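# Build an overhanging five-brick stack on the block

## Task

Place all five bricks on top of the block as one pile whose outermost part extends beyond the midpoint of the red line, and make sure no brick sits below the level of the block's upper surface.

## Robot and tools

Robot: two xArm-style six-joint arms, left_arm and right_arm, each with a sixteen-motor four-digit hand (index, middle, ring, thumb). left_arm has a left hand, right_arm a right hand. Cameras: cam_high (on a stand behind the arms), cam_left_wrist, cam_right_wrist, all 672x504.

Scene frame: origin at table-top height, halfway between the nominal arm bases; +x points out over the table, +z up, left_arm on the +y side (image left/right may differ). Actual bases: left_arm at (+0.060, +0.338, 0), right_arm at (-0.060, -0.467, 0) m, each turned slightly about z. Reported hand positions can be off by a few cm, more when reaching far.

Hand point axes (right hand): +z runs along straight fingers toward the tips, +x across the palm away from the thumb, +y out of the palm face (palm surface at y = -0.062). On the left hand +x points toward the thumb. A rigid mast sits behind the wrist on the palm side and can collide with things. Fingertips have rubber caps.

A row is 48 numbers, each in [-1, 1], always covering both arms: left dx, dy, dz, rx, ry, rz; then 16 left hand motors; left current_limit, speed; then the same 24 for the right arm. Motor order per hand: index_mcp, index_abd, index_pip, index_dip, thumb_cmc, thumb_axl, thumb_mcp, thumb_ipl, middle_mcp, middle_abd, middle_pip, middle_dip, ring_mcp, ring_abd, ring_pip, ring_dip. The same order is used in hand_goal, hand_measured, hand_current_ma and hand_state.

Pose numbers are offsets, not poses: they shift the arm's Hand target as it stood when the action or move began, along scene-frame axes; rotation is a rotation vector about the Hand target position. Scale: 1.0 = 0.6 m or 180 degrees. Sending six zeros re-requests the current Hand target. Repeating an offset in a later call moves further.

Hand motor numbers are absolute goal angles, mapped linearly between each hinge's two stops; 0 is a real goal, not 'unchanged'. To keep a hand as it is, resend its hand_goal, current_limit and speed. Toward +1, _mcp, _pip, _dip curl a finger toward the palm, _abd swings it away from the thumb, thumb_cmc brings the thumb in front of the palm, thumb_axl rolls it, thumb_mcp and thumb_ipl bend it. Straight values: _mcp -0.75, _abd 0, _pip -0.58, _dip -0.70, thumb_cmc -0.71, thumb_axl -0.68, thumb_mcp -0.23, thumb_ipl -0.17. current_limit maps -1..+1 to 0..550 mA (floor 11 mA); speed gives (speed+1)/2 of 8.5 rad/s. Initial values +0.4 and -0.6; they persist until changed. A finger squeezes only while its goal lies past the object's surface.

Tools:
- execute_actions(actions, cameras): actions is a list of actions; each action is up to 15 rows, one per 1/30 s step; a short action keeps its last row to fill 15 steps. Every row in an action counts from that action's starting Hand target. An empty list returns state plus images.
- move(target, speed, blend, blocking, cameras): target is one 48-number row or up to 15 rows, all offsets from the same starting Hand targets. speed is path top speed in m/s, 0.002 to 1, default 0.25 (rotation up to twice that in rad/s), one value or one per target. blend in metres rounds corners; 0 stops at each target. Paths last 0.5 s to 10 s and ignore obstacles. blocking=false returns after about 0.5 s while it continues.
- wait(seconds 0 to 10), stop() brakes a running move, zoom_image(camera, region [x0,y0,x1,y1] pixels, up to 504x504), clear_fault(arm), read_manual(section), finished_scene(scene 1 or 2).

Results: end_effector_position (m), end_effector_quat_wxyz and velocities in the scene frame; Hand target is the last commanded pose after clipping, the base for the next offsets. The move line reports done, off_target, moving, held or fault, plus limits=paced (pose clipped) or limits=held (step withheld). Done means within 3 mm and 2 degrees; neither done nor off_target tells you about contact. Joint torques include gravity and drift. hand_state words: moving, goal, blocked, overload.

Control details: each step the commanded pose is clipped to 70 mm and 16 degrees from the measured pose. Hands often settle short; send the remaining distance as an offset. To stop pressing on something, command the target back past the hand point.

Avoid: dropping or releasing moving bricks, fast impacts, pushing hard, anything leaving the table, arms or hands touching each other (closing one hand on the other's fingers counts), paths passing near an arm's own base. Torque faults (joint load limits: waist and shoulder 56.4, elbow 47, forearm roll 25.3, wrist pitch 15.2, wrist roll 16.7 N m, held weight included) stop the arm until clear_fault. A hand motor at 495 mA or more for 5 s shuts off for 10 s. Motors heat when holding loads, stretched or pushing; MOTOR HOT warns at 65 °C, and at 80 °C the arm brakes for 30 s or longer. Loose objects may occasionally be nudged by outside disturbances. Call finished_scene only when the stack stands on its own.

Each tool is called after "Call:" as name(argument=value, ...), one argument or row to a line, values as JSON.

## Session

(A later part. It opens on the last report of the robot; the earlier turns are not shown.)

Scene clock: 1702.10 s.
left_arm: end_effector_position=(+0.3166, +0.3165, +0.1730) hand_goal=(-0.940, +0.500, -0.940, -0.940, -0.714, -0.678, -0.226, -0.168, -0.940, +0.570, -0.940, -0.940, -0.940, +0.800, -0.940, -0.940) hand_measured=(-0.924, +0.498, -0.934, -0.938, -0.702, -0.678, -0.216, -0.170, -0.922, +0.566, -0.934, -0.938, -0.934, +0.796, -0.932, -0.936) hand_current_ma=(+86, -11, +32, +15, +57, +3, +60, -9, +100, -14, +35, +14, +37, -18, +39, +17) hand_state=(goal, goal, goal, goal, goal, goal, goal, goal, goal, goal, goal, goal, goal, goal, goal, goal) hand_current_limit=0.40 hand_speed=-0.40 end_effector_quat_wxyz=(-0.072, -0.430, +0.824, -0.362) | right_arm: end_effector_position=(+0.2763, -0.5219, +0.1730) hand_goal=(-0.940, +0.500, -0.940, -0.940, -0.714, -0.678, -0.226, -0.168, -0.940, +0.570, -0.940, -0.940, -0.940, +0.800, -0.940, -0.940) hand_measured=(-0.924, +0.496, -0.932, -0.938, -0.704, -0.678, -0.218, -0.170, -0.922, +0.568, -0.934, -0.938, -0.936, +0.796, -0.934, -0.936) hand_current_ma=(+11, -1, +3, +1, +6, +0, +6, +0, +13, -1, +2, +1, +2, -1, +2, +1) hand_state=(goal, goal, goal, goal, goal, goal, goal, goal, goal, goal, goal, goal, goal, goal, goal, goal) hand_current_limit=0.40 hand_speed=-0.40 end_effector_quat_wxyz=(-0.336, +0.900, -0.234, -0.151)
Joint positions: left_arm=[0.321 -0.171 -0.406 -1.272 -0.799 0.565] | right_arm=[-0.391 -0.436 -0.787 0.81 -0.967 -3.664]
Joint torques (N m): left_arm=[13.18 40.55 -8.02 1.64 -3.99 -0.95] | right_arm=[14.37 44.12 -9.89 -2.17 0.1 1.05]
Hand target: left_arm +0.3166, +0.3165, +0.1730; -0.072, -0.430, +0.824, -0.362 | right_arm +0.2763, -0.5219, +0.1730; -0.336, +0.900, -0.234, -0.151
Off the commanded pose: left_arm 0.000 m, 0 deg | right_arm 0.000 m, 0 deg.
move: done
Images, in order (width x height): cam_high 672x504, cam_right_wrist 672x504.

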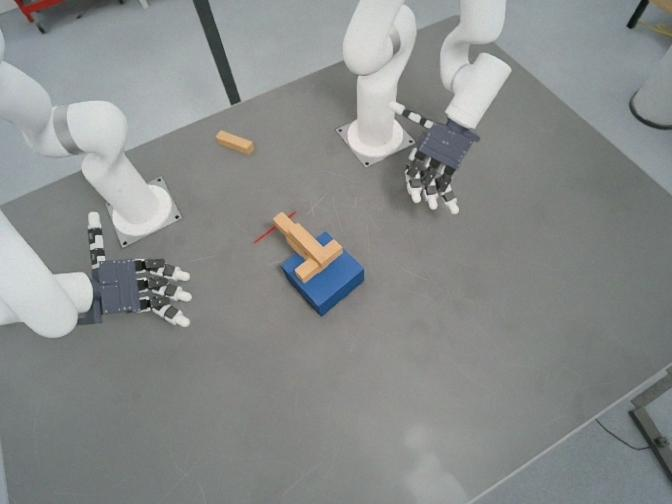

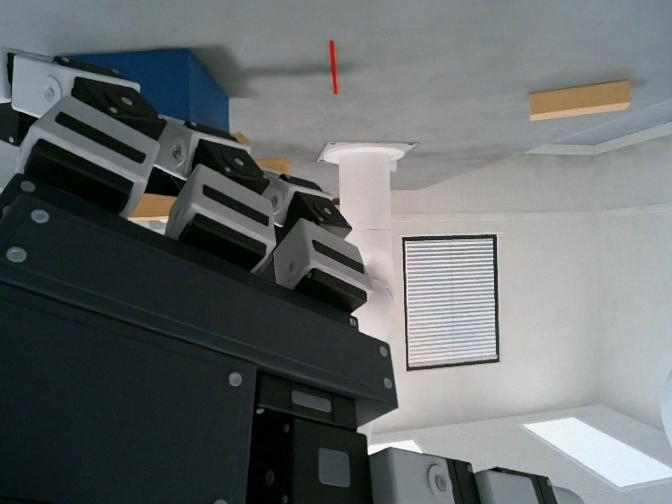

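Call:
zoom_image(
  camera="cam_right_wrist",
  region=[180, 30, 400, 230],
)

Call:
zoom_image(
  camera="cam_right_wrist",
  region=[380, 220, 530, 390],
)

Call:
zoom_image(
  camera="cam_right_wrist",
  region=[310, 30, 360, 110],
)

Scaled by 2.291.

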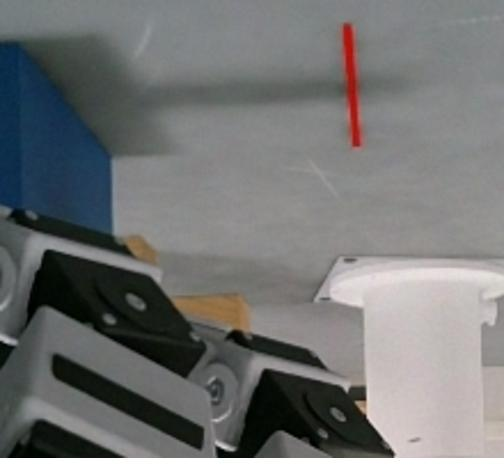

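Scaled by 2.965.

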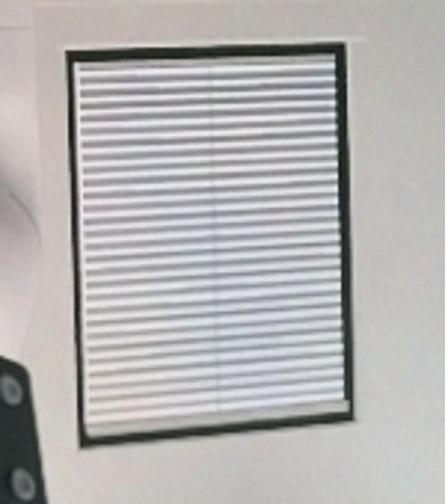

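Scaled by 6.300.

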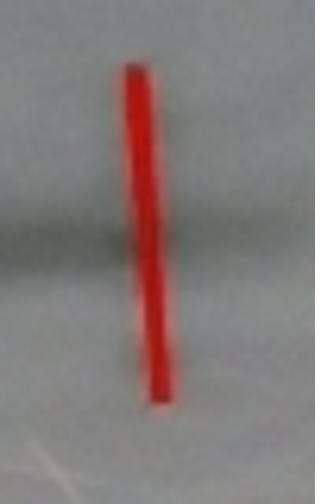

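Call:
move(
  target=[0,0,0,0,0,0,-0.94,0.5,-0.94,-0.94,-0.714,-0.678,-0.226,-0.168,-0.94,0.57,-0.94,-0.94,-0.94,0.8,-0.94,-0.94,0.4,-0.4,0.0,0.0,0.0583,0,0,0,-0.94,0.5,-0.94,-0.94,-0.714,-0.678,-0.226,-0.168,-0.94,0.57,-0.94,-0.94,-0.94,0.8,-0.94,-0.94,0.4,-0.4],
  speed=0.2,
  cameras=["cam_right_wrist"],
)

Call:
zoom_image(
  camera="cam_right_wrist",
  region=[180, 60, 300, 200],
)

Call:
zoom_image(
  camera="cam_right_wrist",
  region=[310, 0, 360, 80],
)

Scene clock: 1710.77 s.
left_arm: end_effector_position=(+0.3166, +0.3165, +0.1730) hand_goal=(-0.940, +0.500, -0.940, -0.940, -0.714, -0.678, -0.226, -0.168, -0.940, +0.570, -0.940, -0.940, -0.940, +0.800, -0.940, -0.940) hand_measured=(-0.924, +0.498, -0.934, -0.938, -0.702, -0.678, -0.216, -0.170, -0.922, +0.566, -0.934, -0.938, -0.934, +0.796, -0.932, -0.936) hand_current_ma=(+86, -11, +32, +15, +57, +3, +60, -9, +100, -14, +35, +14, +37, -18, +39, +17) hand_state=(goal, goal, goal, goal, goal, goal, goal, goal, goal, goal, goal, goal, goal, goal, goal, goal) hand_current_limit=0.40 hand_speed=-0.40 end_effector_quat_wxyz=(-0.072, -0.430, +0.824, -0.362) | right_arm: end_effector_position=(+0.2763, -0.5219, +0.2080) hand_goal=(-0.940, +0.500, -0.940, -0.940, -0.714, -0.678, -0.226, -0.168, -0.940, +0.570, -0.940, -0.940, -0.940, +0.800, -0.940, -0.940) hand_measured=(-0.924, +0.496, -0.932, -0.938, -0.704, -0.678, -0.218, -0.170, -0.922, +0.568, -0.934, -0.938, -0.936, +0.796, -0.934, -0.936) hand_current_ma=(+11, -1, +3, +1, +6, +0, +6, +0, +13, -1, +2, +1, +2, -1, +2, +1) hand_state=(goal, goal, goal, goal, goal, goal, goal, goal, goal, goal, goal, goal, goal, goal, goal, goal) hand_current_limit=0.40 hand_speed=-0.40 end_effector_quat_wxyz=(-0.336, +0.900, -0.234, -0.151)
Joint positions: left_arm=[0.321 -0.171 -0.406 -1.272 -0.799 0.565] | right_arm=[-0.391 -0.362 -0.791 0.773 -1.023 -3.597]
Joint torques (N m): left_arm=[13.49 41.28 -8.66 1.37 -3.93 -0.88] | right_arm=[11.64 44.42 -21.12 -2.12 -1.88 1.19]
Hand target: left_arm +0.3166, +0.3165, +0.1730; -0.072, -0.430, +0.824, -0.362 | right_arm +0.2763, -0.5219, +0.2080; -0.336, +0.900, -0.234, -0.151
Off the commanded pose: left_arm 0.000 m, 0 deg | right_arm 0.000 m, 0 deg.
move: done
Images, in order (width x height): cam_right_wrist 672x504.

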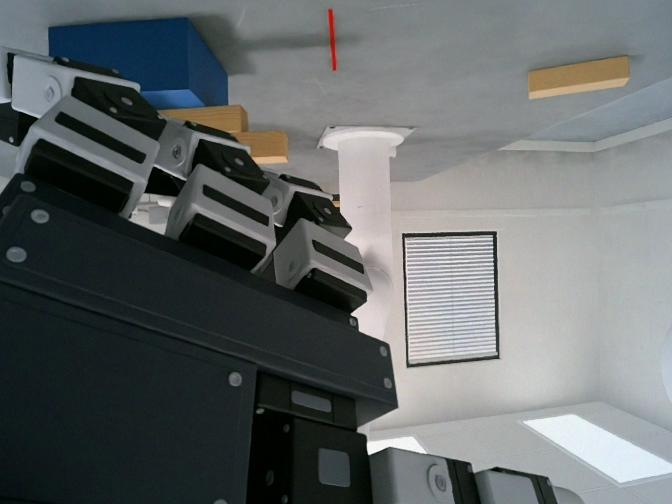

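Scaled by 3.600.

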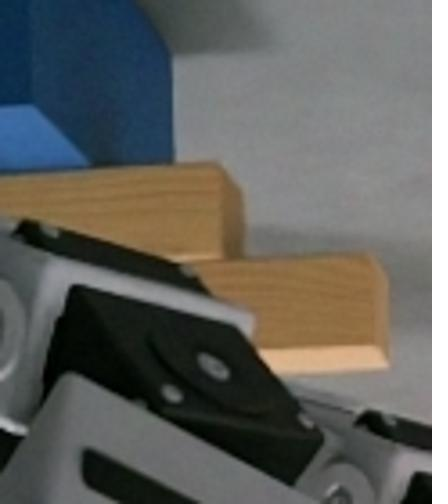

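Scaled by 6.300.

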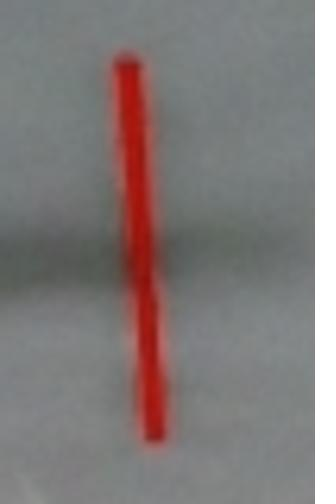

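Call:
move(
  target=[0.1707,-0.1608,0.1617,-0.1413,-0.2358,-0.1216,-0.94,0.5,-0.94,-0.94,-0.714,-0.678,-0.226,-0.168,-0.94,0.57,-0.94,-0.94,-0.94,0.8,-0.94,-0.94,0.4,-0.4,0.0,0.0,0.0,0,0,0,-0.94,0.5,-0.94,-0.94,-0.714,-0.678,-0.226,-0.168,-0.94,0.57,-0.94,-0.94,-0.94,0.8,-0.94,-0.94,0.4,-0.4],
  speed=0.25,
)

Call:
move(
  target=[
    [-0.3983,-0.3333,0.05,0,0,-0.1833,0.12,0,-0.168,-0.7,0.657,-0.678,-0.2,-0.168,0.12,0,-0.168,-0.7,-0.95,0.35,-0.7,-0.8,0.4,-0.5,0.0,0.0,0.0,0,0,0,-0.94,0.5,-0.94,-0.94,-0.714,-0.678,-0.226,-0.168,-0.94,0.57,-0.94,-0.94,-0.94,0.8,-0.94,-0.94,0.4,-0.4],
    [-0.6983,-0.7,0.05,0,0,-0.4056,0.12,0,-0.168,-0.7,0.657,-0.678,-0.2,-0.168,0.12,0,-0.168,-0.7,-0.95,0.35,-0.7,-0.8,0.4,-0.6,0.0,0.0,0.0,0,0,0,-0.94,0.5,-0.94,-0.94,-0.714,-0.678,-0.226,-0.168,-0.94,0.57,-0.94,-0.94,-0.94,0.8,-0.94,-0.94,0.4,-0.4],
  ],
  speed=0.25,
  blend=0.04,
  cameras=["cam_high"],
)

Scene clock: 1724.70 s.
left_arm: end_effector_position=(+0.4190, +0.2200, +0.2701) hand_goal=(-0.940, +0.500, -0.940, -0.940, -0.714, -0.678, -0.226, -0.168, -0.940, +0.570, -0.940, -0.940, -0.940, +0.800, -0.940, -0.940) hand_measured=(-0.924, +0.498, -0.934, -0.938, -0.702, -0.678, -0.222, -0.170, -0.922, +0.566, -0.934, -0.938, -0.934, +0.796, -0.932, -0.936) hand_current_ma=(+86, -11, +32, +15, +57, +3, +27, -9, +100, -14, +35, +14, +37, -13, +35, +16) hand_state=(goal, goal, goal, goal, goal, goal, goal, goal, goal, goal, goal, goal, goal, goal, goal, goal) hand_current_limit=0.40 hand_speed=-0.40 end_effector_quat_wxyz=(+0.071, -0.087, +0.761, -0.639) | right_arm: end_effector_position=(+0.2763, -0.5219, +0.2080) hand_goal=(-0.940, +0.500, -0.940, -0.940, -0.714, -0.678, -0.226, -0.168, -0.940, +0.570, -0.940, -0.940, -0.940, +0.800, -0.940, -0.940) hand_measured=(-0.924, +0.496, -0.932, -0.938, -0.704, -0.678, -0.218, -0.170, -0.922, +0.568, -0.934, -0.938, -0.936, +0.796, -0.934, -0.936) hand_current_ma=(+11, -1, +3, +1, +6, +0, +6, +0, +13, -1, +2, +1, +2, -1, +2, +1) hand_state=(goal, goal, goal, goal, goal, goal, goal, goal, goal, goal, goal, goal, goal, goal, goal, goal) hand_current_limit=0.40 hand_speed=-0.40 end_effector_quat_wxyz=(-0.336, +0.900, -0.234, -0.151)
Joint positions: left_arm=[0.215 -0.177 -0.5 -1.497 -1.412 1.24] | right_arm=[-0.391 -0.362 -0.791 0.773 -1.023 -3.597]
Joint torques (N m): left_arm=[-11.87 8.83 -18.48 -1.34 -4.61 1.06] | right_arm=[-8.52 43.43 -21.08 -2.8 -1.48 0.96]
Hand target: left_arm +0.4190, +0.2200, +0.2701; +0.071, -0.087, +0.761, -0.639 | right_arm +0.2763, -0.5219, +0.2080; -0.336, +0.900, -0.234, -0.151
Off the commanded pose: left_arm 0.000 m, 0 deg | right_arm 0.000 m, 0 deg.
move: done

Scene clock: 1727.87 s.
left_arm: end_effector_position=(+0.0173, -0.1770, +0.3003) hand_goal=(+0.120, +0.000, -0.168, -0.700, +0.656, -0.678, -0.200, -0.168, +0.120, +0.000, -0.168, -0.700, -0.950, +0.350, -0.700, -0.800) hand_measured=(+0.122, +0.002, -0.170, -0.702, +0.654, -0.678, -0.200, -0.170, +0.122, +0.002, -0.170, -0.702, -0.934, +0.352, -0.700, -0.802) hand_current_ma=(+6, +12, -10, -12, -7, +3, -1, -9, +7, +12, -11, -11, +84, +11, +0, -11) hand_state=(goal, goal, goal, goal, goal, goal, goal, goal, goal, goal, goal, goal, goal, goal, goal, goal) hand_current_limit=0.40 hand_speed=-0.50 end_effector_quat_wxyz=(-0.303, +0.360, +0.676, -0.567) | right_arm: end_effector_position=(+0.2763, -0.5219, +0.2080) hand_goal=(-0.940, +0.500, -0.940, -0.940, -0.714, -0.678, -0.226, -0.168, -0.940, +0.570, -0.940, -0.940, -0.940, +0.800, -0.940, -0.940) hand_measured=(-0.924, +0.496, -0.932, -0.938, -0.704, -0.678, -0.218, -0.170, -0.922, +0.568, -0.934, -0.938, -0.936, +0.796, -0.934, -0.936) hand_current_ma=(+11, -1, +3, +1, +6, +0, +6, +0, +13, -1, +2, +1, +2, -1, +2, +1) hand_state=(goal, goal, goal, goal, goal, goal, goal, goal, goal, goal, goal, goal, goal, goal, goal, goal) hand_current_limit=0.40 hand_speed=-0.40 end_effector_quat_wxyz=(-0.336, +0.900, -0.234, -0.151)
Joint positions: left_arm=[-1.284 -0.309 -0.774 -1.74 -1.292 1.104] | right_arm=[-0.391 -0.362 -0.791 0.773 -1.023 -3.597]
Joint torques (N m): left_arm=[12.11 51.74 -12.02 -1.62 1.35 1.02] | right_arm=[-7.35 43.14 -21.47 -2.85 -1.39 0.86]
Hand target: left_arm +0.0174, -0.1770, +0.3003; -0.303, +0.360, +0.676, -0.567 (not the last commanded pose) | right_arm +0.2763, -0.5219, +0.2080; -0.336, +0.900, -0.234, -0.151
Off the commanded pose: left_arm 0.029 m, 4 deg | right_arm 0.000 m, 0 deg.
move: held (left_arm; a check stopped the path); path passed 1 of 2 targets; target 2's new numbers were not sent; limits=held
pose unreachable (left arm): on one or more control steps of this call, first in action 0 (counted from 0), this arm could not follow its commanded pose, so it was not sent that pose on those steps. It may still have moved: this result reports where it is.
cause: moving toward the commanded pose would bring a part of the arm too close to another arm (a part of this arm just beyond joint 6 (wrist roll) and a part of the right arm just beyond its joint 1 (waist), 17 mm apart when this arm was first held).
Images, in order (width x height): cam_high 672x504.

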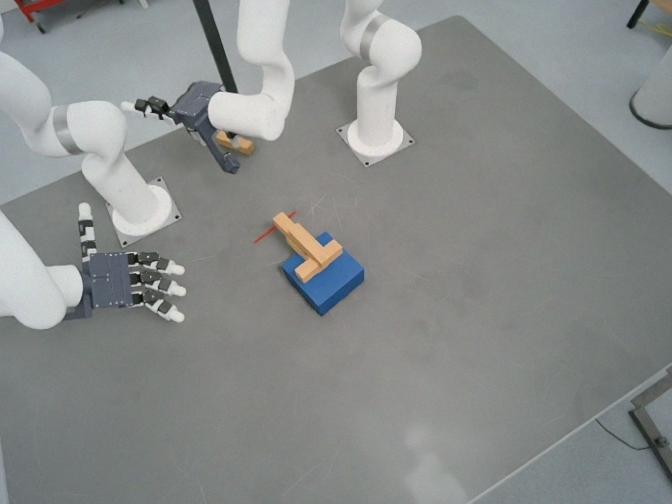

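Call:
move(
  target=[
    [-0.179,0.115,0,0,0,-0.205,0.12,0,-0.168,-0.7,0.657,-0.678,-0.2,-0.168,0.12,0,-0.168,-0.7,-0.95,0.35,-0.7,-0.8,0.4,-0.6,0.0,0.0,0.0,0,0,0,-0.94,0.5,-0.94,-0.94,-0.714,-0.678,-0.226,-0.168,-0.94,0.57,-0.94,-0.94,-0.94,0.8,-0.94,-0.94,0.4,-0.4],
    [-0.3348,0.175,0,0,0,-0.4106,0.12,0,-0.168,-0.7,0.657,-0.678,-0.2,-0.168,0.12,0,-0.168,-0.7,-0.95,0.35,-0.7,-0.8,0.4,-0.6,0.0,0.0,0.0,0,0,0,-0.94,0.5,-0.94,-0.94,-0.714,-0.678,-0.226,-0.168,-0.94,0.57,-0.94,-0.94,-0.94,0.8,-0.94,-0.94,0.4,-0.4],
  ],
  speed=0.15,
  blend=0.03,
  cameras=["cam_high"],
)

Scene clock: 1737.43 s.
left_arm: end_effector_position=(-0.1835, -0.0720, +0.3003) hand_goal=(+0.120, +0.000, -0.168, -0.700, +0.656, -0.678, -0.200, -0.168, +0.120, +0.000, -0.168, -0.700, -0.950, +0.350, -0.700, -0.800) hand_measured=(+0.122, +0.002, -0.170, -0.702, +0.654, -0.678, -0.200, -0.170, +0.122, +0.002, -0.170, -0.702, -0.934, +0.352, -0.700, -0.802) hand_current_ma=(+6, +12, -10, -12, -7, +3, -1, -9, +7, +12, -11, -11, +84, +11, +0, -11) hand_state=(goal, goal, goal, goal, goal, goal, goal, goal, goal, goal, goal, goal, goal, goal, goal, goal) hand_current_limit=0.40 hand_speed=-0.60 end_effector_quat_wxyz=(-0.583, +0.694, +0.324, -0.271) | right_arm: end_effector_position=(+0.2763, -0.5219, +0.2080) hand_goal=(-0.940, +0.500, -0.940, -0.940, -0.714, -0.678, -0.226, -0.168, -0.940, +0.570, -0.940, -0.940, -0.940, +0.800, -0.940, -0.940) hand_measured=(-0.924, +0.496, -0.932, -0.938, -0.704, -0.678, -0.218, -0.170, -0.922, +0.568, -0.934, -0.938, -0.936, +0.796, -0.934, -0.936) hand_current_ma=(+11, -1, +3, +1, +6, +0, +6, +0, +13, -1, +2, +1, +2, -1, +2, +1) hand_state=(goal, goal, goal, goal, goal, goal, goal, goal, goal, goal, goal, goal, goal, goal, goal, goal) hand_current_limit=0.40 hand_speed=-0.40 end_effector_quat_wxyz=(-0.336, +0.900, -0.234, -0.151)
Joint positions: left_arm=[-1.783 -0.56 -1.145 -1.043 -1.695 1.064] | right_arm=[-0.391 -0.362 -0.791 0.773 -1.023 -3.597]
Joint torques (N m): left_arm=[-12.13 28.57 -21.27 0.96 -4.31 -0.27] | right_arm=[-8.78 42.62 -21.49 -2.83 -0.87 0.43]
Hand target: left_arm -0.1835, -0.0720, +0.3003; -0.583, +0.694, +0.324, -0.271 | right_arm +0.2763, -0.5219, +0.2080; -0.336, +0.900, -0.234, -0.151
Off the commanded pose: left_arm 0.000 m, 0 deg | right_arm 0.000 m, 0 deg.
move: done
Images, in order (width x height): cam_high 672x504.

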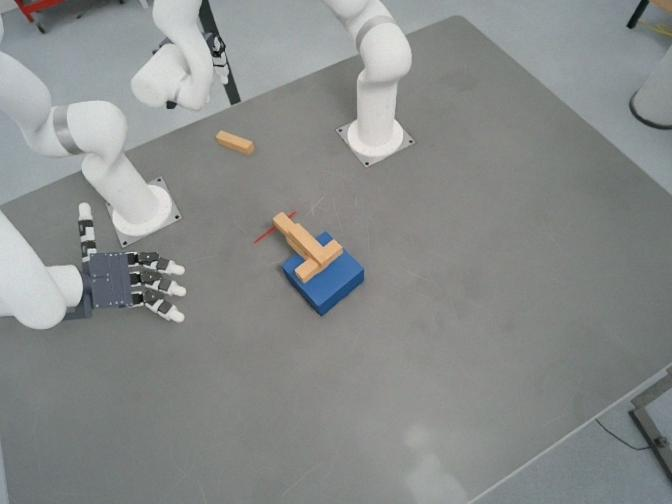

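Call:
move(
  target=[0,0,-0.3,0,0,0,0.12,0,-0.168,-0.7,0.657,-0.678,-0.2,-0.168,0.12,0,-0.168,-0.7,-0.95,0.35,-0.7,-0.8,0.4,-0.6,0.0,0.0,0.0,0,0,0,-0.94,0.5,-0.94,-0.94,-0.714,-0.678,-0.226,-0.168,-0.94,0.57,-0.94,-0.94,-0.94,0.8,-0.94,-0.94,0.4,-0.4],
  speed=0.12,
  cameras=["cam_high", "cam_left_wrist"],
)

Call:
zoom_image(
  camera="cam_high",
  region=[160, 50, 280, 180],
)

Scene clock: 1742.77 s.
left_arm: end_effector_position=(-0.1835, -0.0720, +0.1203) hand_goal=(+0.120, +0.000, -0.168, -0.700, +0.656, -0.678, -0.200, -0.168, +0.120, +0.000, -0.168, -0.700, -0.950, +0.350, -0.700, -0.800) hand_measured=(+0.122, +0.002, -0.170, -0.702, +0.654, -0.678, -0.200, -0.170, +0.122, +0.002, -0.170, -0.702, -0.934, +0.352, -0.700, -0.802) hand_current_ma=(+6, +12, -10, -12, -7, +3, -1, -9, +7, +12, -11, -11, +84, +11, +0, -11) hand_state=(goal, goal, goal, goal, goal, goal, goal, goal, goal, goal, goal, goal, goal, goal, goal, goal) hand_current_limit=0.40 hand_speed=-0.60 end_effector_quat_wxyz=(-0.583, +0.694, +0.324, -0.271) | right_arm: end_effector_position=(+0.2763, -0.5219, +0.2080) hand_goal=(-0.940, +0.500, -0.940, -0.940, -0.714, -0.678, -0.226, -0.168, -0.940, +0.570, -0.940, -0.940, -0.940, +0.800, -0.940, -0.940) hand_measured=(-0.924, +0.496, -0.932, -0.938, -0.704, -0.678, -0.218, -0.170, -0.922, +0.568, -0.934, -0.938, -0.936, +0.796, -0.934, -0.936) hand_current_ma=(+11, -1, +3, +1, +6, +0, +6, +0, +13, -1, +2, +1, +2, -1, +2, +1) hand_state=(goal, goal, goal, goal, goal, goal, goal, goal, goal, goal, goal, goal, goal, goal, goal, goal) hand_current_limit=0.40 hand_speed=-0.40 end_effector_quat_wxyz=(-0.336, +0.900, -0.234, -0.151)
Joint positions: left_arm=[-1.783 -0.893 -1.178 -1.03 -1.541 1.322] | right_arm=[-0.391 -0.362 -0.791 0.773 -1.023 -3.597]
Joint torques (N m): left_arm=[9.73 34.18 -17.83 -1.32 1.19 1.08] | right_arm=[-8.64 41.65 -21.14 -2.53 -0.63 0.45]
Hand target: left_arm -0.1835, -0.0720, +0.1203; -0.583, +0.694, +0.324, -0.271 | right_arm +0.2763, -0.5219, +0.2080; -0.336, +0.900, -0.234, -0.151
Off the commanded pose: left_arm 0.000 m, 0 deg | right_arm 0.000 m, 0 deg.
move: done
Images, in order (width x height): cam_high 672x504, cam_left_wrist 672x504.

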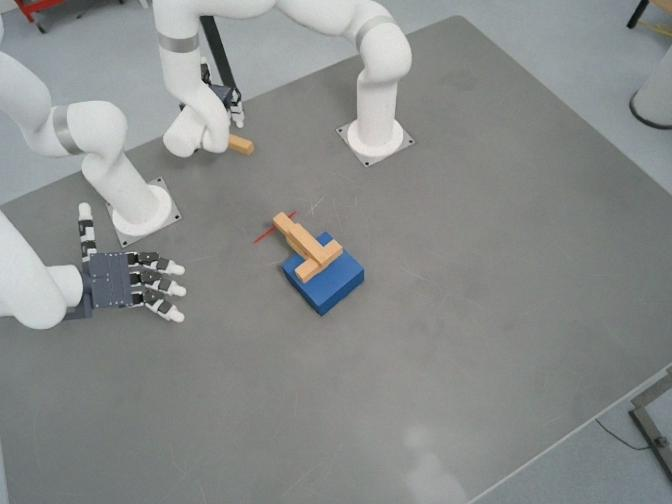

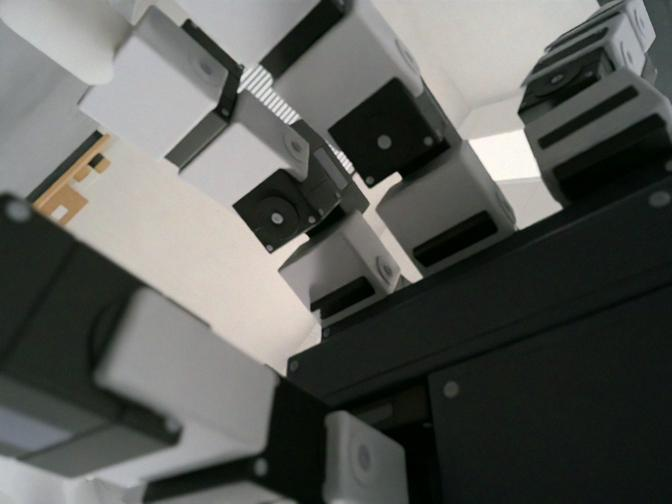

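Scaled by 3.877.

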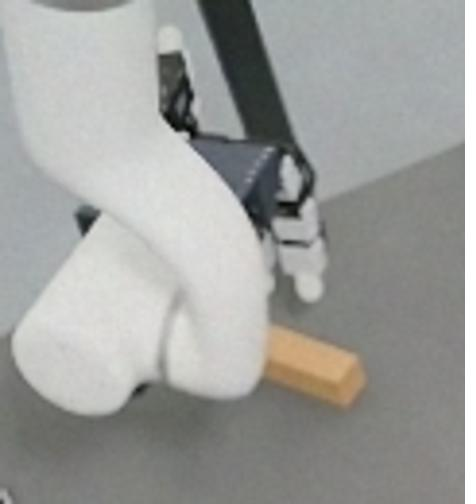

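Call:
move(
  target=[0,0,-0.0667,0,0,0,0.12,0,-0.168,-0.7,0.657,-0.678,-0.2,-0.168,0.12,0,-0.168,-0.7,-0.95,0.35,-0.7,-0.8,0.4,-0.6,0.0,0.0,0.0,0,0,0,-0.94,0.5,-0.94,-0.94,-0.714,-0.678,-0.226,-0.168,-0.94,0.57,-0.94,-0.94,-0.94,0.8,-0.94,-0.94,0.4,-0.4],
  speed=0.06,
  cameras=["cam_high"],
)

Call:
zoom_image(
  camera="cam_high",
  region=[180, 80, 270, 180],
)

Scene clock: 1746.47 s.
left_arm: end_effector_position=(-0.1835, -0.0720, +0.0803) hand_goal=(+0.120, +0.000, -0.168, -0.700, +0.656, -0.678, -0.200, -0.168, +0.120, +0.000, -0.168, -0.700, -0.950, +0.350, -0.700, -0.800) hand_measured=(+0.122, +0.002, -0.170, -0.702, +0.654, -0.678, -0.200, -0.170, +0.120, +0.002, -0.170, -0.702, -0.934, +0.352, -0.700, -0.802) hand_current_ma=(+6, +12, -10, -12, -7, +3, -1, -9, +5, +11, -11, -11, +84, +11, +0, -11) hand_state=(goal, goal, goal, goal, goal, goal, goal, goal, goal, goal, goal, goal, goal, goal, goal, goal) hand_current_limit=0.40 hand_speed=-0.60 end_effector_quat_wxyz=(-0.583, +0.694, +0.324, -0.271) | right_arm: end_effector_position=(+0.2763, -0.5219, +0.2080) hand_goal=(-0.940, +0.500, -0.940, -0.940, -0.714, -0.678, -0.226, -0.168, -0.940, +0.570, -0.940, -0.940, -0.940, +0.800, -0.940, -0.940) hand_measured=(-0.924, +0.496, -0.932, -0.938, -0.704, -0.678, -0.218, -0.170, -0.922, +0.568, -0.934, -0.938, -0.936, +0.796, -0.934, -0.936) hand_current_ma=(+11, -1, +3, +1, +6, +0, +6, +0, +13, -1, +2, +1, +2, -1, +2, +1) hand_state=(goal, goal, goal, goal, goal, goal, goal, goal, goal, goal, goal, goal, goal, goal, goal, goal) hand_current_limit=0.40 hand_speed=-0.40 end_effector_quat_wxyz=(-0.336, +0.900, -0.234, -0.151)
Joint positions: left_arm=[-1.783 -0.977 -1.21 -1.032 -1.514 1.367] | right_arm=[-0.391 -0.362 -0.791 0.773 -1.023 -3.597]
Joint torques (N m): left_arm=[9.41 35.77 -16.79 -1.11 1.25 1.05] | right_arm=[-8.33 43.09 -21.44 -2.6 -0.47 0.27]
Hand target: left_arm -0.1835, -0.0720, +0.0803; -0.583, +0.694, +0.324, -0.271 | right_arm +0.2763, -0.5219, +0.2080; -0.336, +0.900, -0.234, -0.151
Off the commanded pose: left_arm 0.000 m, 0 deg | right_arm 0.000 m, 0 deg.
move: done
Images, in order (width x height): cam_high 672x504.

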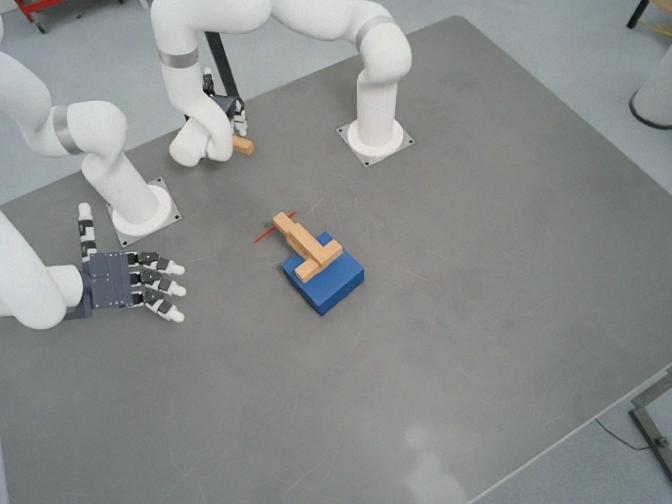

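Scaled by 5.040.

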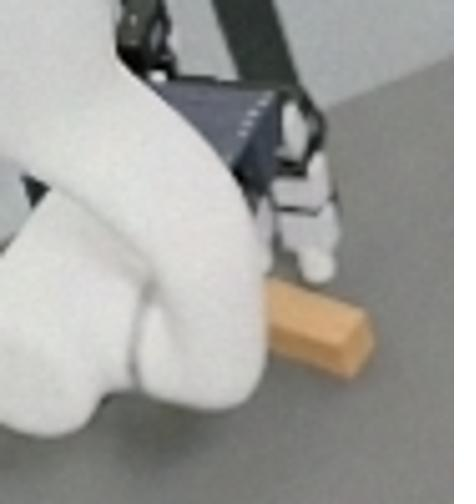

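Call:
move(
  target=[0,0,-0.0338,0,0,0,0.12,0,-0.168,-0.7,0.657,-0.678,-0.2,-0.168,0.12,0,-0.168,-0.7,-0.95,0.35,-0.7,-0.8,0.4,-0.6,0.0,0.0,0.0,0,0,0,-0.94,0.5,-0.94,-0.94,-0.714,-0.678,-0.226,-0.168,-0.94,0.57,-0.94,-0.94,-0.94,0.8,-0.94,-0.94,0.4,-0.4],
  speed=0.05,
  cameras=["cam_high"],
)

Call:
zoom_image(
  camera="cam_high",
  region=[210, 100, 270, 160],
)

Scene clock: 1748.73 s.
left_arm: end_effector_position=(-0.1835, -0.0720, +0.0600) hand_goal=(+0.120, +0.000, -0.168, -0.700, +0.656, -0.678, -0.200, -0.168, +0.120, +0.000, -0.168, -0.700, -0.950, +0.350, -0.700, -0.800) hand_measured=(+0.122, +0.002, -0.170, -0.702, +0.654, -0.678, -0.200, -0.170, +0.120, +0.002, -0.170, -0.702, -0.934, +0.352, -0.700, -0.802) hand_current_ma=(+6, +12, -10, -12, -7, +3, -1, -9, +5, +11, -11, -11, +84, +11, +0, -11) hand_state=(goal, goal, goal, goal, goal, goal, goal, goal, goal, goal, goal, goal, goal, goal, goal, goal) hand_current_limit=0.40 hand_speed=-0.60 end_effector_quat_wxyz=(-0.583, +0.694, +0.324, -0.271) | right_arm: end_effector_position=(+0.2763, -0.5219, +0.2080) hand_goal=(-0.940, +0.500, -0.940, -0.940, -0.714, -0.678, -0.226, -0.168, -0.940, +0.570, -0.940, -0.940, -0.940, +0.800, -0.940, -0.940) hand_measured=(-0.924, +0.496, -0.932, -0.938, -0.704, -0.678, -0.218, -0.170, -0.922, +0.568, -0.934, -0.938, -0.936, +0.796, -0.934, -0.936) hand_current_ma=(+11, -1, +3, +1, +6, +0, +6, +0, +13, -1, +2, +1, +2, -1, +2, +1) hand_state=(goal, goal, goal, goal, goal, goal, goal, goal, goal, goal, goal, goal, goal, goal, goal, goal) hand_current_limit=0.40 hand_speed=-0.40 end_effector_quat_wxyz=(-0.336, +0.900, -0.234, -0.151)
Joint positions: left_arm=[-1.783 -1.022 -1.23 -1.034 -1.502 1.388] | right_arm=[-0.391 -0.362 -0.791 0.773 -1.023 -3.597]
Joint torques (N m): left_arm=[9.76 36.96 -16.25 -1.47 1.33 0.98] | right_arm=[-8.4 42.24 -21.61 -2.52 -0.3 0.13]
Hand target: left_arm -0.1835, -0.0720, +0.0600; -0.583, +0.694, +0.324, -0.271 | right_arm +0.2763, -0.5219, +0.2080; -0.336, +0.900, -0.234, -0.151
Off the commanded pose: left_arm 0.000 m, 0 deg | right_arm 0.000 m, 0 deg.
move: done
Images, in order (width x height): cam_high 672x504.

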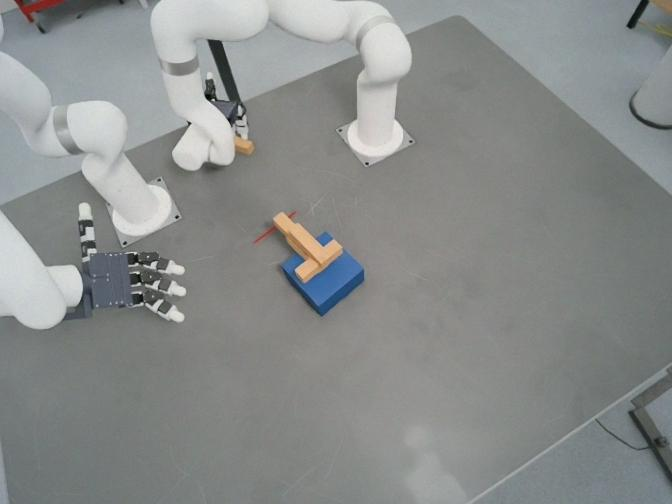

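Scaled by 8.400.

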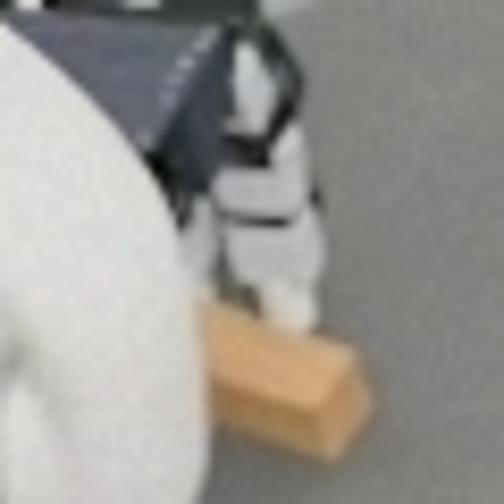

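Call:
move(
  target=[
    [-0.0053,-0.0042,0,0,0,0,0.12,0,-0.168,-0.7,0.657,-0.678,-0.2,-0.168,0.12,0,-0.168,-0.7,-0.95,0.35,-0.7,-0.8,0.4,-0.6,0.0,0.0,0.0,0,0,0,-0.94,0.5,-0.94,-0.94,-0.714,-0.678,-0.226,-0.168,-0.94,0.57,-0.94,-0.94,-0.94,0.8,-0.94,-0.94,0.4,-0.4],
    [-0.0053,-0.0042,0,0,0,0,0.2,0,-0.168,-0.7,0.657,-0.678,-0.08,-0.168,0.2,0,-0.168,-0.7,-0.95,0.35,-0.7,-0.8,0.2,-0.85,0.0,0.0,0.0,0,0,0,-0.94,0.5,-0.94,-0.94,-0.714,-0.678,-0.226,-0.168,-0.94,0.57,-0.94,-0.94,-0.94,0.8,-0.94,-0.94,0.4,-0.4],
    [-0.0053,-0.0042,0,0,0,0,0.3,0,-0.168,-0.7,0.657,-0.678,0.05,-0.168,0.3,0,-0.168,-0.7,-0.95,0.35,-0.7,-0.8,0.2,-0.9,0.0,0.0,0.0,0,0,0,-0.94,0.5,-0.94,-0.94,-0.714,-0.678,-0.226,-0.168,-0.94,0.57,-0.94,-0.94,-0.94,0.8,-0.94,-0.94,0.4,-0.4],
  ],
  speed=0.05,
  cameras=["cam_high"],
)

Call:
zoom_image(
  camera="cam_high",
  region=[210, 100, 270, 160],
)

Scene clock: 1755.47 s.
left_arm: end_effector_position=(-0.1867, -0.0745, +0.0600) hand_goal=(+0.300, +0.000, -0.168, -0.700, +0.656, -0.678, +0.050, -0.168, +0.300, +0.000, -0.168, -0.700, -0.950, +0.350, -0.700, -0.800) hand_measured=(+0.252, +0.002, -0.180, -0.704, +0.650, -0.678, -0.064, -0.178, +0.236, +0.004, -0.184, -0.706, -0.934, +0.352, -0.700, -0.802) hand_current_ma=(-250, +11, -59, -24, -28, +1, -330, -68, -330, +14, -79, -29, +84, +11, +0, -11) hand_state=(blocked, goal, goal, goal, goal, goal, blocked, goal, blocked, goal, goal, goal, goal, goal, goal, goal) hand_current_limit=0.20 hand_speed=-0.90 end_effector_quat_wxyz=(-0.583, +0.694, +0.324, -0.271) | right_arm: end_effector_position=(+0.2763, -0.5219, +0.2080) hand_goal=(-0.940, +0.500, -0.940, -0.940, -0.714, -0.678, -0.226, -0.168, -0.940, +0.570, -0.940, -0.940, -0.940, +0.800, -0.940, -0.940) hand_measured=(-0.924, +0.496, -0.932, -0.938, -0.704, -0.678, -0.218, -0.170, -0.922, +0.568, -0.934, -0.938, -0.936, +0.796, -0.934, -0.936) hand_current_ma=(+11, -1, +3, +1, +6, +0, +6, +0, +13, -1, +2, +1, +2, -1, +2, +1) hand_state=(goal, goal, goal, goal, goal, goal, goal, goal, goal, goal, goal, goal, goal, goal, goal, goal) hand_current_limit=0.40 hand_speed=-0.40 end_effector_quat_wxyz=(-0.336, +0.900, -0.234, -0.151)
Joint positions: left_arm=[-1.788 -1.026 -1.24 -1.038 -1.504 1.383] | right_arm=[-0.391 -0.362 -0.791 0.773 -1.023 -3.597]
Joint torques (N m): left_arm=[-11.01 36.65 -16.05 -1.31 -3.83 -1.01] | right_arm=[-7.16 41.53 -21.52 -2.8 -0.07 -0.13]
Hand target: left_arm -0.1867, -0.0745, +0.0600; -0.583, +0.694, +0.324, -0.271 | right_arm +0.2763, -0.5219, +0.2080; -0.336, +0.900, -0.234, -0.151
Off the commanded pose: left_arm 0.000 m, 0 deg | right_arm 0.000 m, 0 deg.
move: done
Images, in order (width x height): cam_high 672x504.

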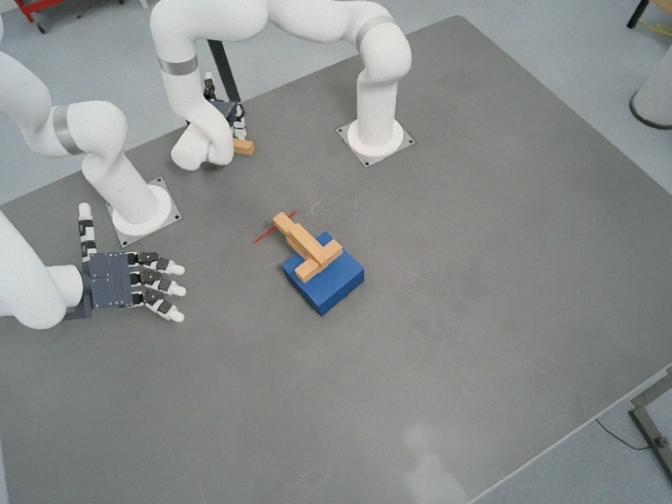

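Scaled by 8.400.

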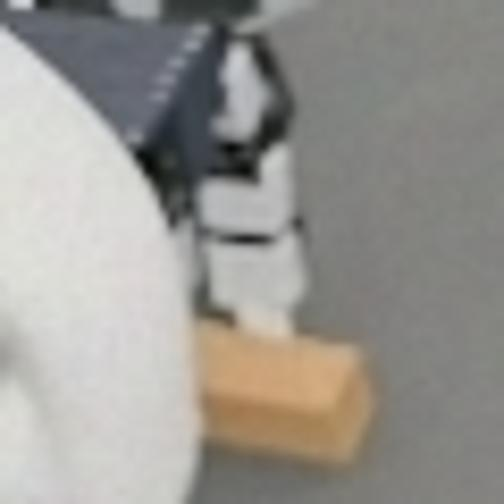

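Call:
move(
  target=[0,0,0.4167,0,0,0,0.3,0,-0.168,-0.7,0.657,-0.678,0.05,-0.168,0.3,0,-0.168,-0.7,-0.95,0.35,-0.7,-0.8,0.2,-0.9,0.0,0.0,0.0,0,0,0,-0.94,0.5,-0.94,-0.94,-0.714,-0.678,-0.226,-0.168,-0.94,0.57,-0.94,-0.94,-0.94,0.8,-0.94,-0.94,0.4,-0.4],
  speed=0.12,
)

Call:
move(
  target=[
    [0.3612,0.0242,0,0,0,0.4056,0.3,0,-0.168,-0.7,0.657,-0.678,0.05,-0.168,0.3,0,-0.168,-0.7,-0.95,0.35,-0.7,-0.8,0.2,-0.9,0.0,0.0,0.0,0,0,0,-0.94,0.5,-0.94,-0.94,-0.714,-0.678,-0.226,-0.168,-0.94,0.57,-0.94,-0.94,-0.94,0.8,-0.94,-0.94,0.4,-0.4],
    [0.7962,-0.1387,0,0,0,0.8094,0.3,0,-0.168,-0.7,0.657,-0.678,0.05,-0.168,0.3,0,-0.168,-0.7,-0.95,0.35,-0.7,-0.8,0.2,-0.9,0.0,0.0,0.0,0,0,0,-0.94,0.5,-0.94,-0.94,-0.714,-0.678,-0.226,-0.168,-0.94,0.57,-0.94,-0.94,-0.94,0.8,-0.94,-0.94,0.4,-0.4],
  ],
  speed=0.18,
  blend=0.04,
  cameras=["cam_high", "cam_right_wrist"],
)

Scene clock: 1763.77 s.
left_arm: end_effector_position=(-0.1867, -0.0745, +0.3100) hand_goal=(+0.300, +0.000, -0.168, -0.700, +0.656, -0.678, +0.050, -0.168, +0.300, +0.000, -0.168, -0.700, -0.950, +0.350, -0.700, -0.800) hand_measured=(+0.254, +0.002, -0.182, -0.706, +0.648, -0.678, -0.064, -0.182, +0.240, +0.004, -0.186, -0.708, -0.934, +0.352, -0.700, -0.802) hand_current_ma=(-243, +11, -66, -29, -39, -2, -330, -90, -319, +15, -88, -35, +84, +11, +0, -11) hand_state=(blocked, goal, goal, goal, goal, goal, blocked, goal, blocked, goal, goal, goal, goal, goal, goal, goal) hand_current_limit=0.20 hand_speed=-0.90 end_effector_quat_wxyz=(-0.583, +0.694, +0.324, -0.271) | right_arm: end_effector_position=(+0.2763, -0.5219, +0.2080) hand_goal=(-0.940, +0.500, -0.940, -0.940, -0.714, -0.678, -0.226, -0.168, -0.940, +0.570, -0.940, -0.940, -0.940, +0.800, -0.940, -0.940) hand_measured=(-0.924, +0.496, -0.932, -0.938, -0.704, -0.678, -0.218, -0.170, -0.922, +0.568, -0.934, -0.938, -0.936, +0.796, -0.934, -0.936) hand_current_ma=(+11, -1, +3, +1, +6, +0, +6, +0, +13, -1, +2, +1, +2, -1, +2, +1) hand_state=(goal, goal, goal, goal, goal, goal, goal, goal, goal, goal, goal, goal, goal, goal, goal, goal) hand_current_limit=0.40 hand_speed=-0.40 end_effector_quat_wxyz=(-0.336, +0.900, -0.234, -0.151)
Joint positions: left_arm=[-1.788 -0.552 -1.158 -1.049 -1.704 1.044] | right_arm=[-0.391 -0.362 -0.791 0.773 -1.023 -3.597]
Joint torques (N m): left_arm=[-0.4 62.82 -21.6 -1.71 -4.45 -1.11] | right_arm=[-8.4 42.36 -20.97 -2.37 0.09 -0.32]
Hand target: left_arm -0.1867, -0.0745, +0.3100; -0.583, +0.694, +0.324, -0.271 | right_arm +0.2763, -0.5219, +0.2080; -0.336, +0.900, -0.234, -0.151
Off the commanded pose: left_arm 0.000 m, 0 deg | right_arm 0.000 m, 0 deg.
move: done

Scene clock: 1771.30 s.
left_arm: end_effector_position=(+0.2910, -0.1578, +0.3100) hand_goal=(+0.300, +0.000, -0.168, -0.700, +0.656, -0.678, +0.050, -0.168, +0.300, +0.000, -0.168, -0.700, -0.950, +0.350, -0.700, -0.800) hand_measured=(+0.254, +0.002, -0.182, -0.706, +0.648, -0.678, -0.064, -0.182, +0.240, +0.004, -0.186, -0.708, -0.934, +0.352, -0.700, -0.802) hand_current_ma=(-242, +11, -67, -30, -40, -2, -330, -90, -318, +15, -89, -36, +84, +11, +0, -11) hand_state=(blocked, goal, goal, goal, goal, goal, blocked, goal, blocked, goal, goal, goal, goal, goal, goal, goal) hand_current_limit=0.20 hand_speed=-0.90 end_effector_quat_wxyz=(+0.087, -0.105, +0.759, -0.637) | right_arm: end_effector_position=(+0.2763, -0.5219, +0.2080) hand_goal=(-0.940, +0.500, -0.940, -0.940, -0.714, -0.678, -0.226, -0.168, -0.940, +0.570, -0.940, -0.940, -0.940, +0.800, -0.940, -0.940) hand_measured=(-0.924, +0.496, -0.932, -0.938, -0.704, -0.678, -0.218, -0.170, -0.922, +0.568, -0.934, -0.938, -0.936, +0.796, -0.934, -0.936) hand_current_ma=(+11, -1, +3, +1, +6, +0, +6, +0, +13, -1, +2, +1, +2, -1, +2, +1) hand_state=(goal, goal, goal, goal, goal, goal, goal, goal, goal, goal, goal, goal, goal, goal, goal, goal) hand_current_limit=0.40 hand_speed=-0.40 end_effector_quat_wxyz=(-0.336, +0.900, -0.234, -0.151)
Joint positions: left_arm=[-1.008 -0.097 -0.54 -2.761 -0.979 1.407] | right_arm=[-0.391 -0.362 -0.791 0.773 -1.023 -3.597]
Joint torques (N m): left_arm=[-11.52 9.67 -22.66 -1.72 1.02 1.07] | right_arm=[-8.97 42.73 -20.89 -2.44 0.12 -0.54]
Hand target: left_arm +0.2910, -0.1578, +0.3100; +0.087, -0.105, +0.759, -0.637 | right_arm +0.2763, -0.5219, +0.2080; -0.336, +0.900, -0.234, -0.151
Off the commanded pose: left_arm 0.000 m, 0 deg | right_arm 0.000 m, 0 deg.
move: done
Images, in order (width x height): cam_high 672x504, cam_right_wrist 672x504.

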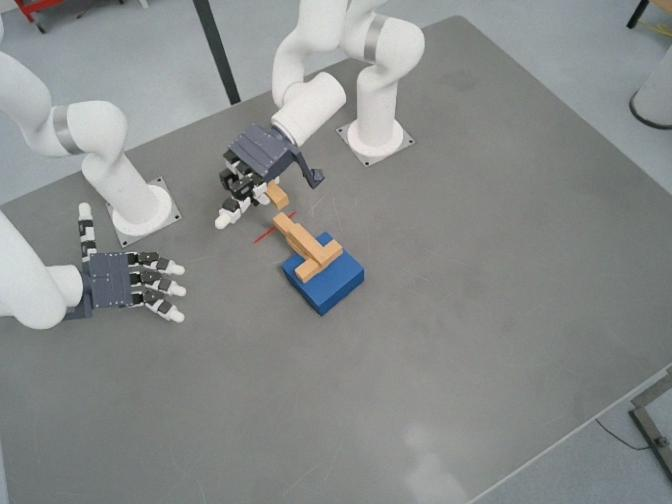

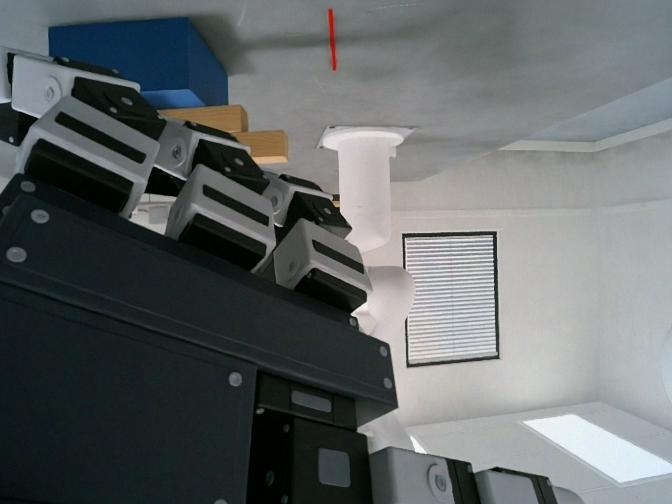

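Call:
move(
  target=[0,0,-0.1,0,0,0,0.3,0,-0.168,-0.7,0.657,-0.678,0.05,-0.168,0.3,0,-0.168,-0.7,-0.95,0.35,-0.7,-0.8,0.2,-0.9,0.0,0.0,0.0,0,0,0,-0.94,0.5,-0.94,-0.94,-0.714,-0.678,-0.226,-0.168,-0.94,0.57,-0.94,-0.94,-0.94,0.8,-0.94,-0.94,0.4,-0.4],
  speed=0.08,
  cameras=["cam_high", "cam_right_wrist"],
)

Call:
zoom_image(
  camera="cam_high",
  region=[240, 170, 340, 270],
)

Call:
zoom_image(
  camera="cam_right_wrist",
  region=[180, 80, 380, 240],
)

Scene clock: 1775.00 s.
left_arm: end_effector_position=(+0.2910, -0.1577, +0.2500) hand_goal=(+0.300, +0.000, -0.168, -0.700, +0.656, -0.678, +0.050, -0.168, +0.300, +0.000, -0.168, -0.700, -0.950, +0.350, -0.700, -0.800) hand_measured=(+0.254, +0.002, -0.182, -0.706, +0.648, -0.678, -0.064, -0.182, +0.240, +0.004, -0.186, -0.708, -0.934, +0.352, -0.700, -0.802) hand_current_ma=(-241, +11, -67, -30, -40, -2, -330, -91, -317, +15, -90, -36, +84, +11, +0, -11) hand_state=(blocked, goal, goal, goal, goal, goal, blocked, goal, blocked, goal, goal, goal, goal, goal, goal, goal) hand_current_limit=0.20 hand_speed=-0.90 end_effector_quat_wxyz=(+0.087, -0.105, +0.759, -0.637) | right_arm: end_effector_position=(+0.2763, -0.5219, +0.2080) hand_goal=(-0.940, +0.500, -0.940, -0.940, -0.714, -0.678, -0.226, -0.168, -0.940, +0.570, -0.940, -0.940, -0.940, +0.800, -0.940, -0.940) hand_measured=(-0.924, +0.496, -0.932, -0.938, -0.704, -0.678, -0.218, -0.170, -0.922, +0.568, -0.934, -0.938, -0.936, +0.796, -0.934, -0.936) hand_current_ma=(+11, -1, +3, +1, +6, +0, +6, +0, +13, -1, +2, +1, +2, -1, +2, +1) hand_state=(goal, goal, goal, goal, goal, goal, goal, goal, goal, goal, goal, goal, goal, goal, goal, goal) hand_current_limit=0.40 hand_speed=-0.40 end_effector_quat_wxyz=(-0.336, +0.900, -0.234, -0.151)
Joint positions: left_arm=[-1.008 -0.251 -0.523 -2.795 -1.139 1.477] | right_arm=[-0.391 -0.362 -0.791 0.773 -1.023 -3.597]
Joint torques (N m): left_arm=[1.06 14.33 -19.6 -1.41 -4.67 0.95] | right_arm=[-9.12 41.35 -21.24 -2.23 0.07 -0.64]
Hand target: left_arm +0.2910, -0.1578, +0.2500; +0.087, -0.105, +0.759, -0.637 | right_arm +0.2763, -0.5219, +0.2080; -0.336, +0.900, -0.234, -0.151
Off the commanded pose: left_arm 0.000 m, 0 deg | right_arm 0.000 m, 0 deg.
move: done
Images, in order (width x height): cam_high 672x504, cam_right_wrist 672x504.

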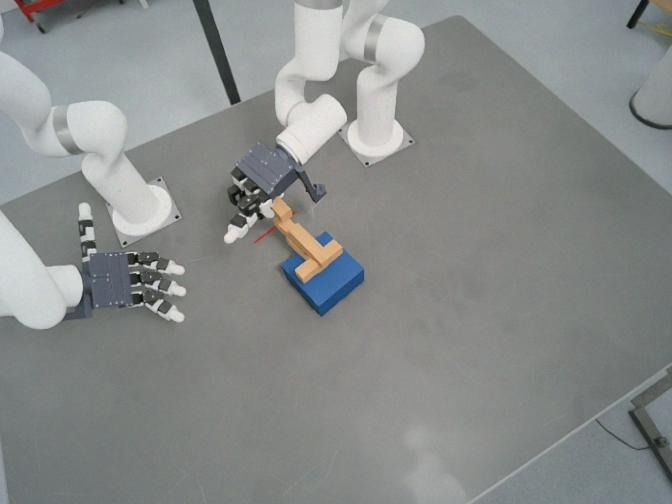

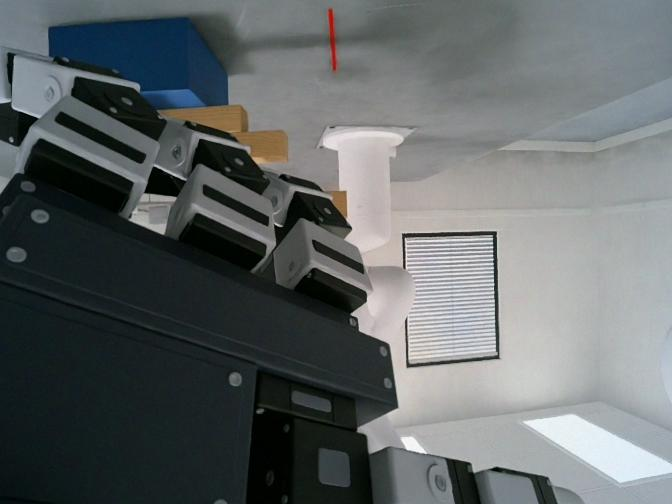

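Scaled by 5.040.

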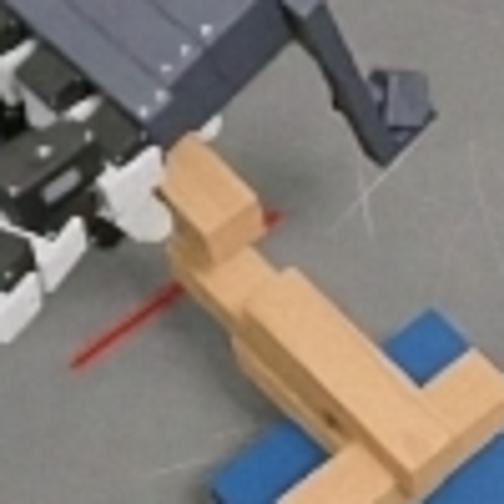

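Scaled by 2.520.

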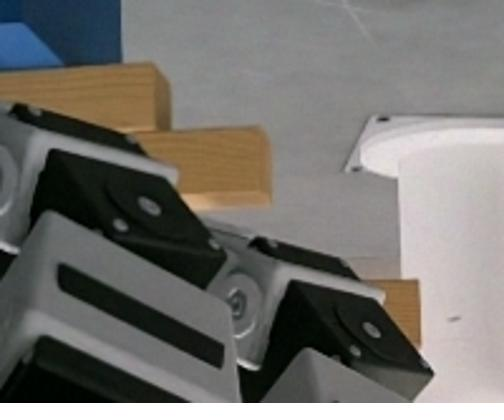

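Call:
move(
  target=[0,0,-0.05,0,0,0,0.3,0,-0.168,-0.7,0.657,-0.678,0.05,-0.168,0.3,0,-0.168,-0.7,-0.95,0.35,-0.7,-0.8,0.2,-0.9,0.0,0.0,0.0,0,0,0,-0.94,0.5,-0.94,-0.94,-0.714,-0.678,-0.226,-0.168,-0.94,0.57,-0.94,-0.94,-0.94,0.8,-0.94,-0.94,0.4,-0.4],
  speed=0.06,
  cameras=["cam_high", "cam_right_wrist"],
)

Call:
zoom_image(
  camera="cam_high",
  region=[260, 195, 320, 255],
)

Call:
zoom_image(
  camera="cam_right_wrist",
  region=[270, 120, 370, 220],
)

Call:
zoom_image(
  camera="cam_right_wrist",
  region=[320, 100, 420, 300],
)

Scene clock: 1778.83 s.
left_arm: end_effector_position=(+0.2910, -0.1578, +0.2200) hand_goal=(+0.300, +0.000, -0.168, -0.700, +0.656, -0.678, +0.050, -0.168, +0.300, +0.000, -0.168, -0.700, -0.950, +0.350, -0.700, -0.800) hand_measured=(+0.254, +0.002, -0.182, -0.706, +0.648, -0.678, -0.064, -0.182, +0.240, +0.004, -0.186, -0.708, -0.934, +0.352, -0.700, -0.802) hand_current_ma=(-241, +11, -67, -30, -40, -3, -330, -91, -316, +15, -90, -36, +84, +11, +0, -11) hand_state=(blocked, goal, goal, goal, goal, goal, blocked, goal, blocked, goal, goal, goal, goal, goal, goal, goal) hand_current_limit=0.20 hand_speed=-0.90 end_effector_quat_wxyz=(+0.087, -0.105, +0.759, -0.637) | right_arm: end_effector_position=(+0.2763, -0.5219, +0.2080) hand_goal=(-0.940, +0.500, -0.940, -0.940, -0.714, -0.678, -0.226, -0.168, -0.940, +0.570, -0.940, -0.940, -0.940, +0.800, -0.940, -0.940) hand_measured=(-0.924, +0.496, -0.932, -0.938, -0.704, -0.678, -0.218, -0.170, -0.922, +0.568, -0.934, -0.938, -0.936, +0.796, -0.934, -0.936) hand_current_ma=(+11, -1, +3, +1, +6, +0, +6, +0, +13, -1, +2, +1, +2, -1, +2, +1) hand_state=(goal, goal, goal, goal, goal, goal, goal, goal, goal, goal, goal, goal, goal, goal, goal, goal) hand_current_limit=0.40 hand_speed=-0.40 end_effector_quat_wxyz=(-0.336, +0.900, -0.234, -0.151)
Joint positions: left_arm=[-1.008 -0.336 -0.525 -2.807 -1.218 1.507] | right_arm=[-0.391 -0.362 -0.791 0.773 -1.023 -3.597]
Joint torques (N m): left_arm=[2.01 15.91 -19.07 -1.41 -4.71 1.04] | right_arm=[-8.81 40.86 -20.86 -2.42 0.09 -0.65]
Hand target: left_arm +0.2910, -0.1578, +0.2200; +0.087, -0.105, +0.759, -0.637 | right_arm +0.2763, -0.5219, +0.2080; -0.336, +0.900, -0.234, -0.151
Off the commanded pose: left_arm 0.000 m, 0 deg | right_arm 0.000 m, 0 deg.
move: done
Images, in order (width x height): cam_high 672x504, cam_right_wrist 672x504.

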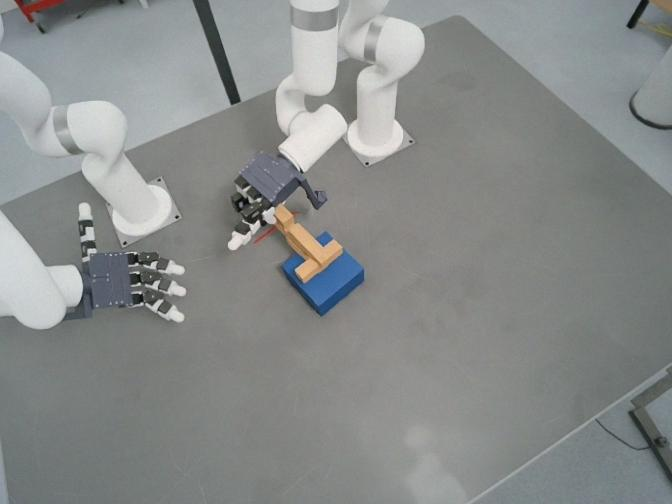

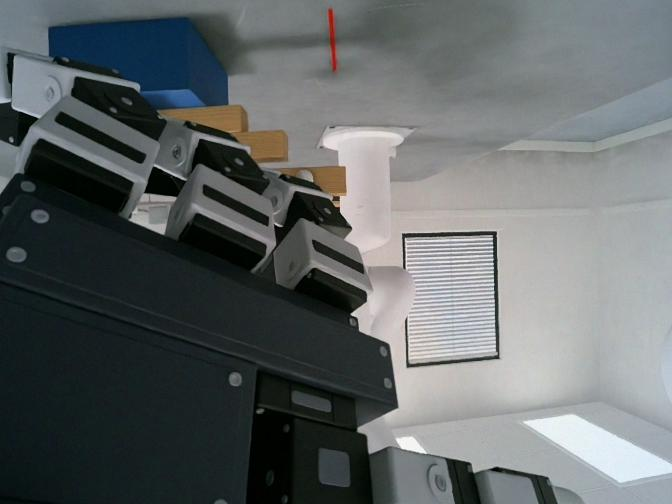

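Scaled by 8.400.

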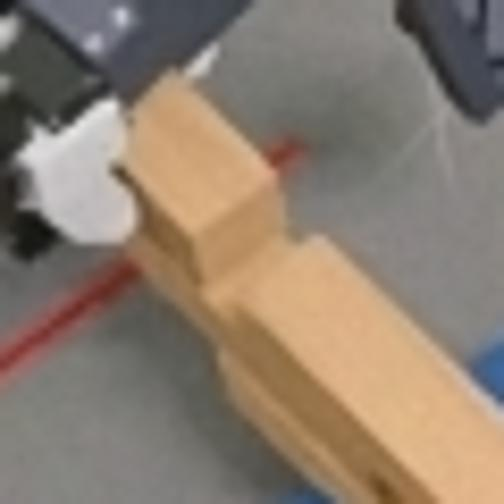

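Scaled by 5.040.

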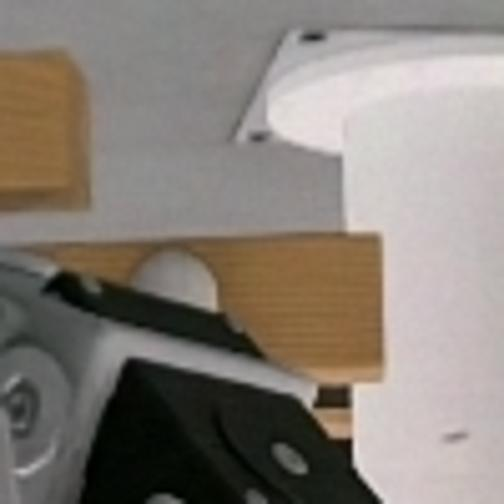

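Scaled by 2.520.

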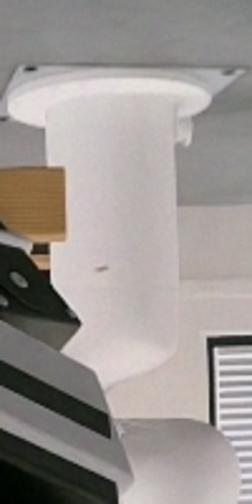

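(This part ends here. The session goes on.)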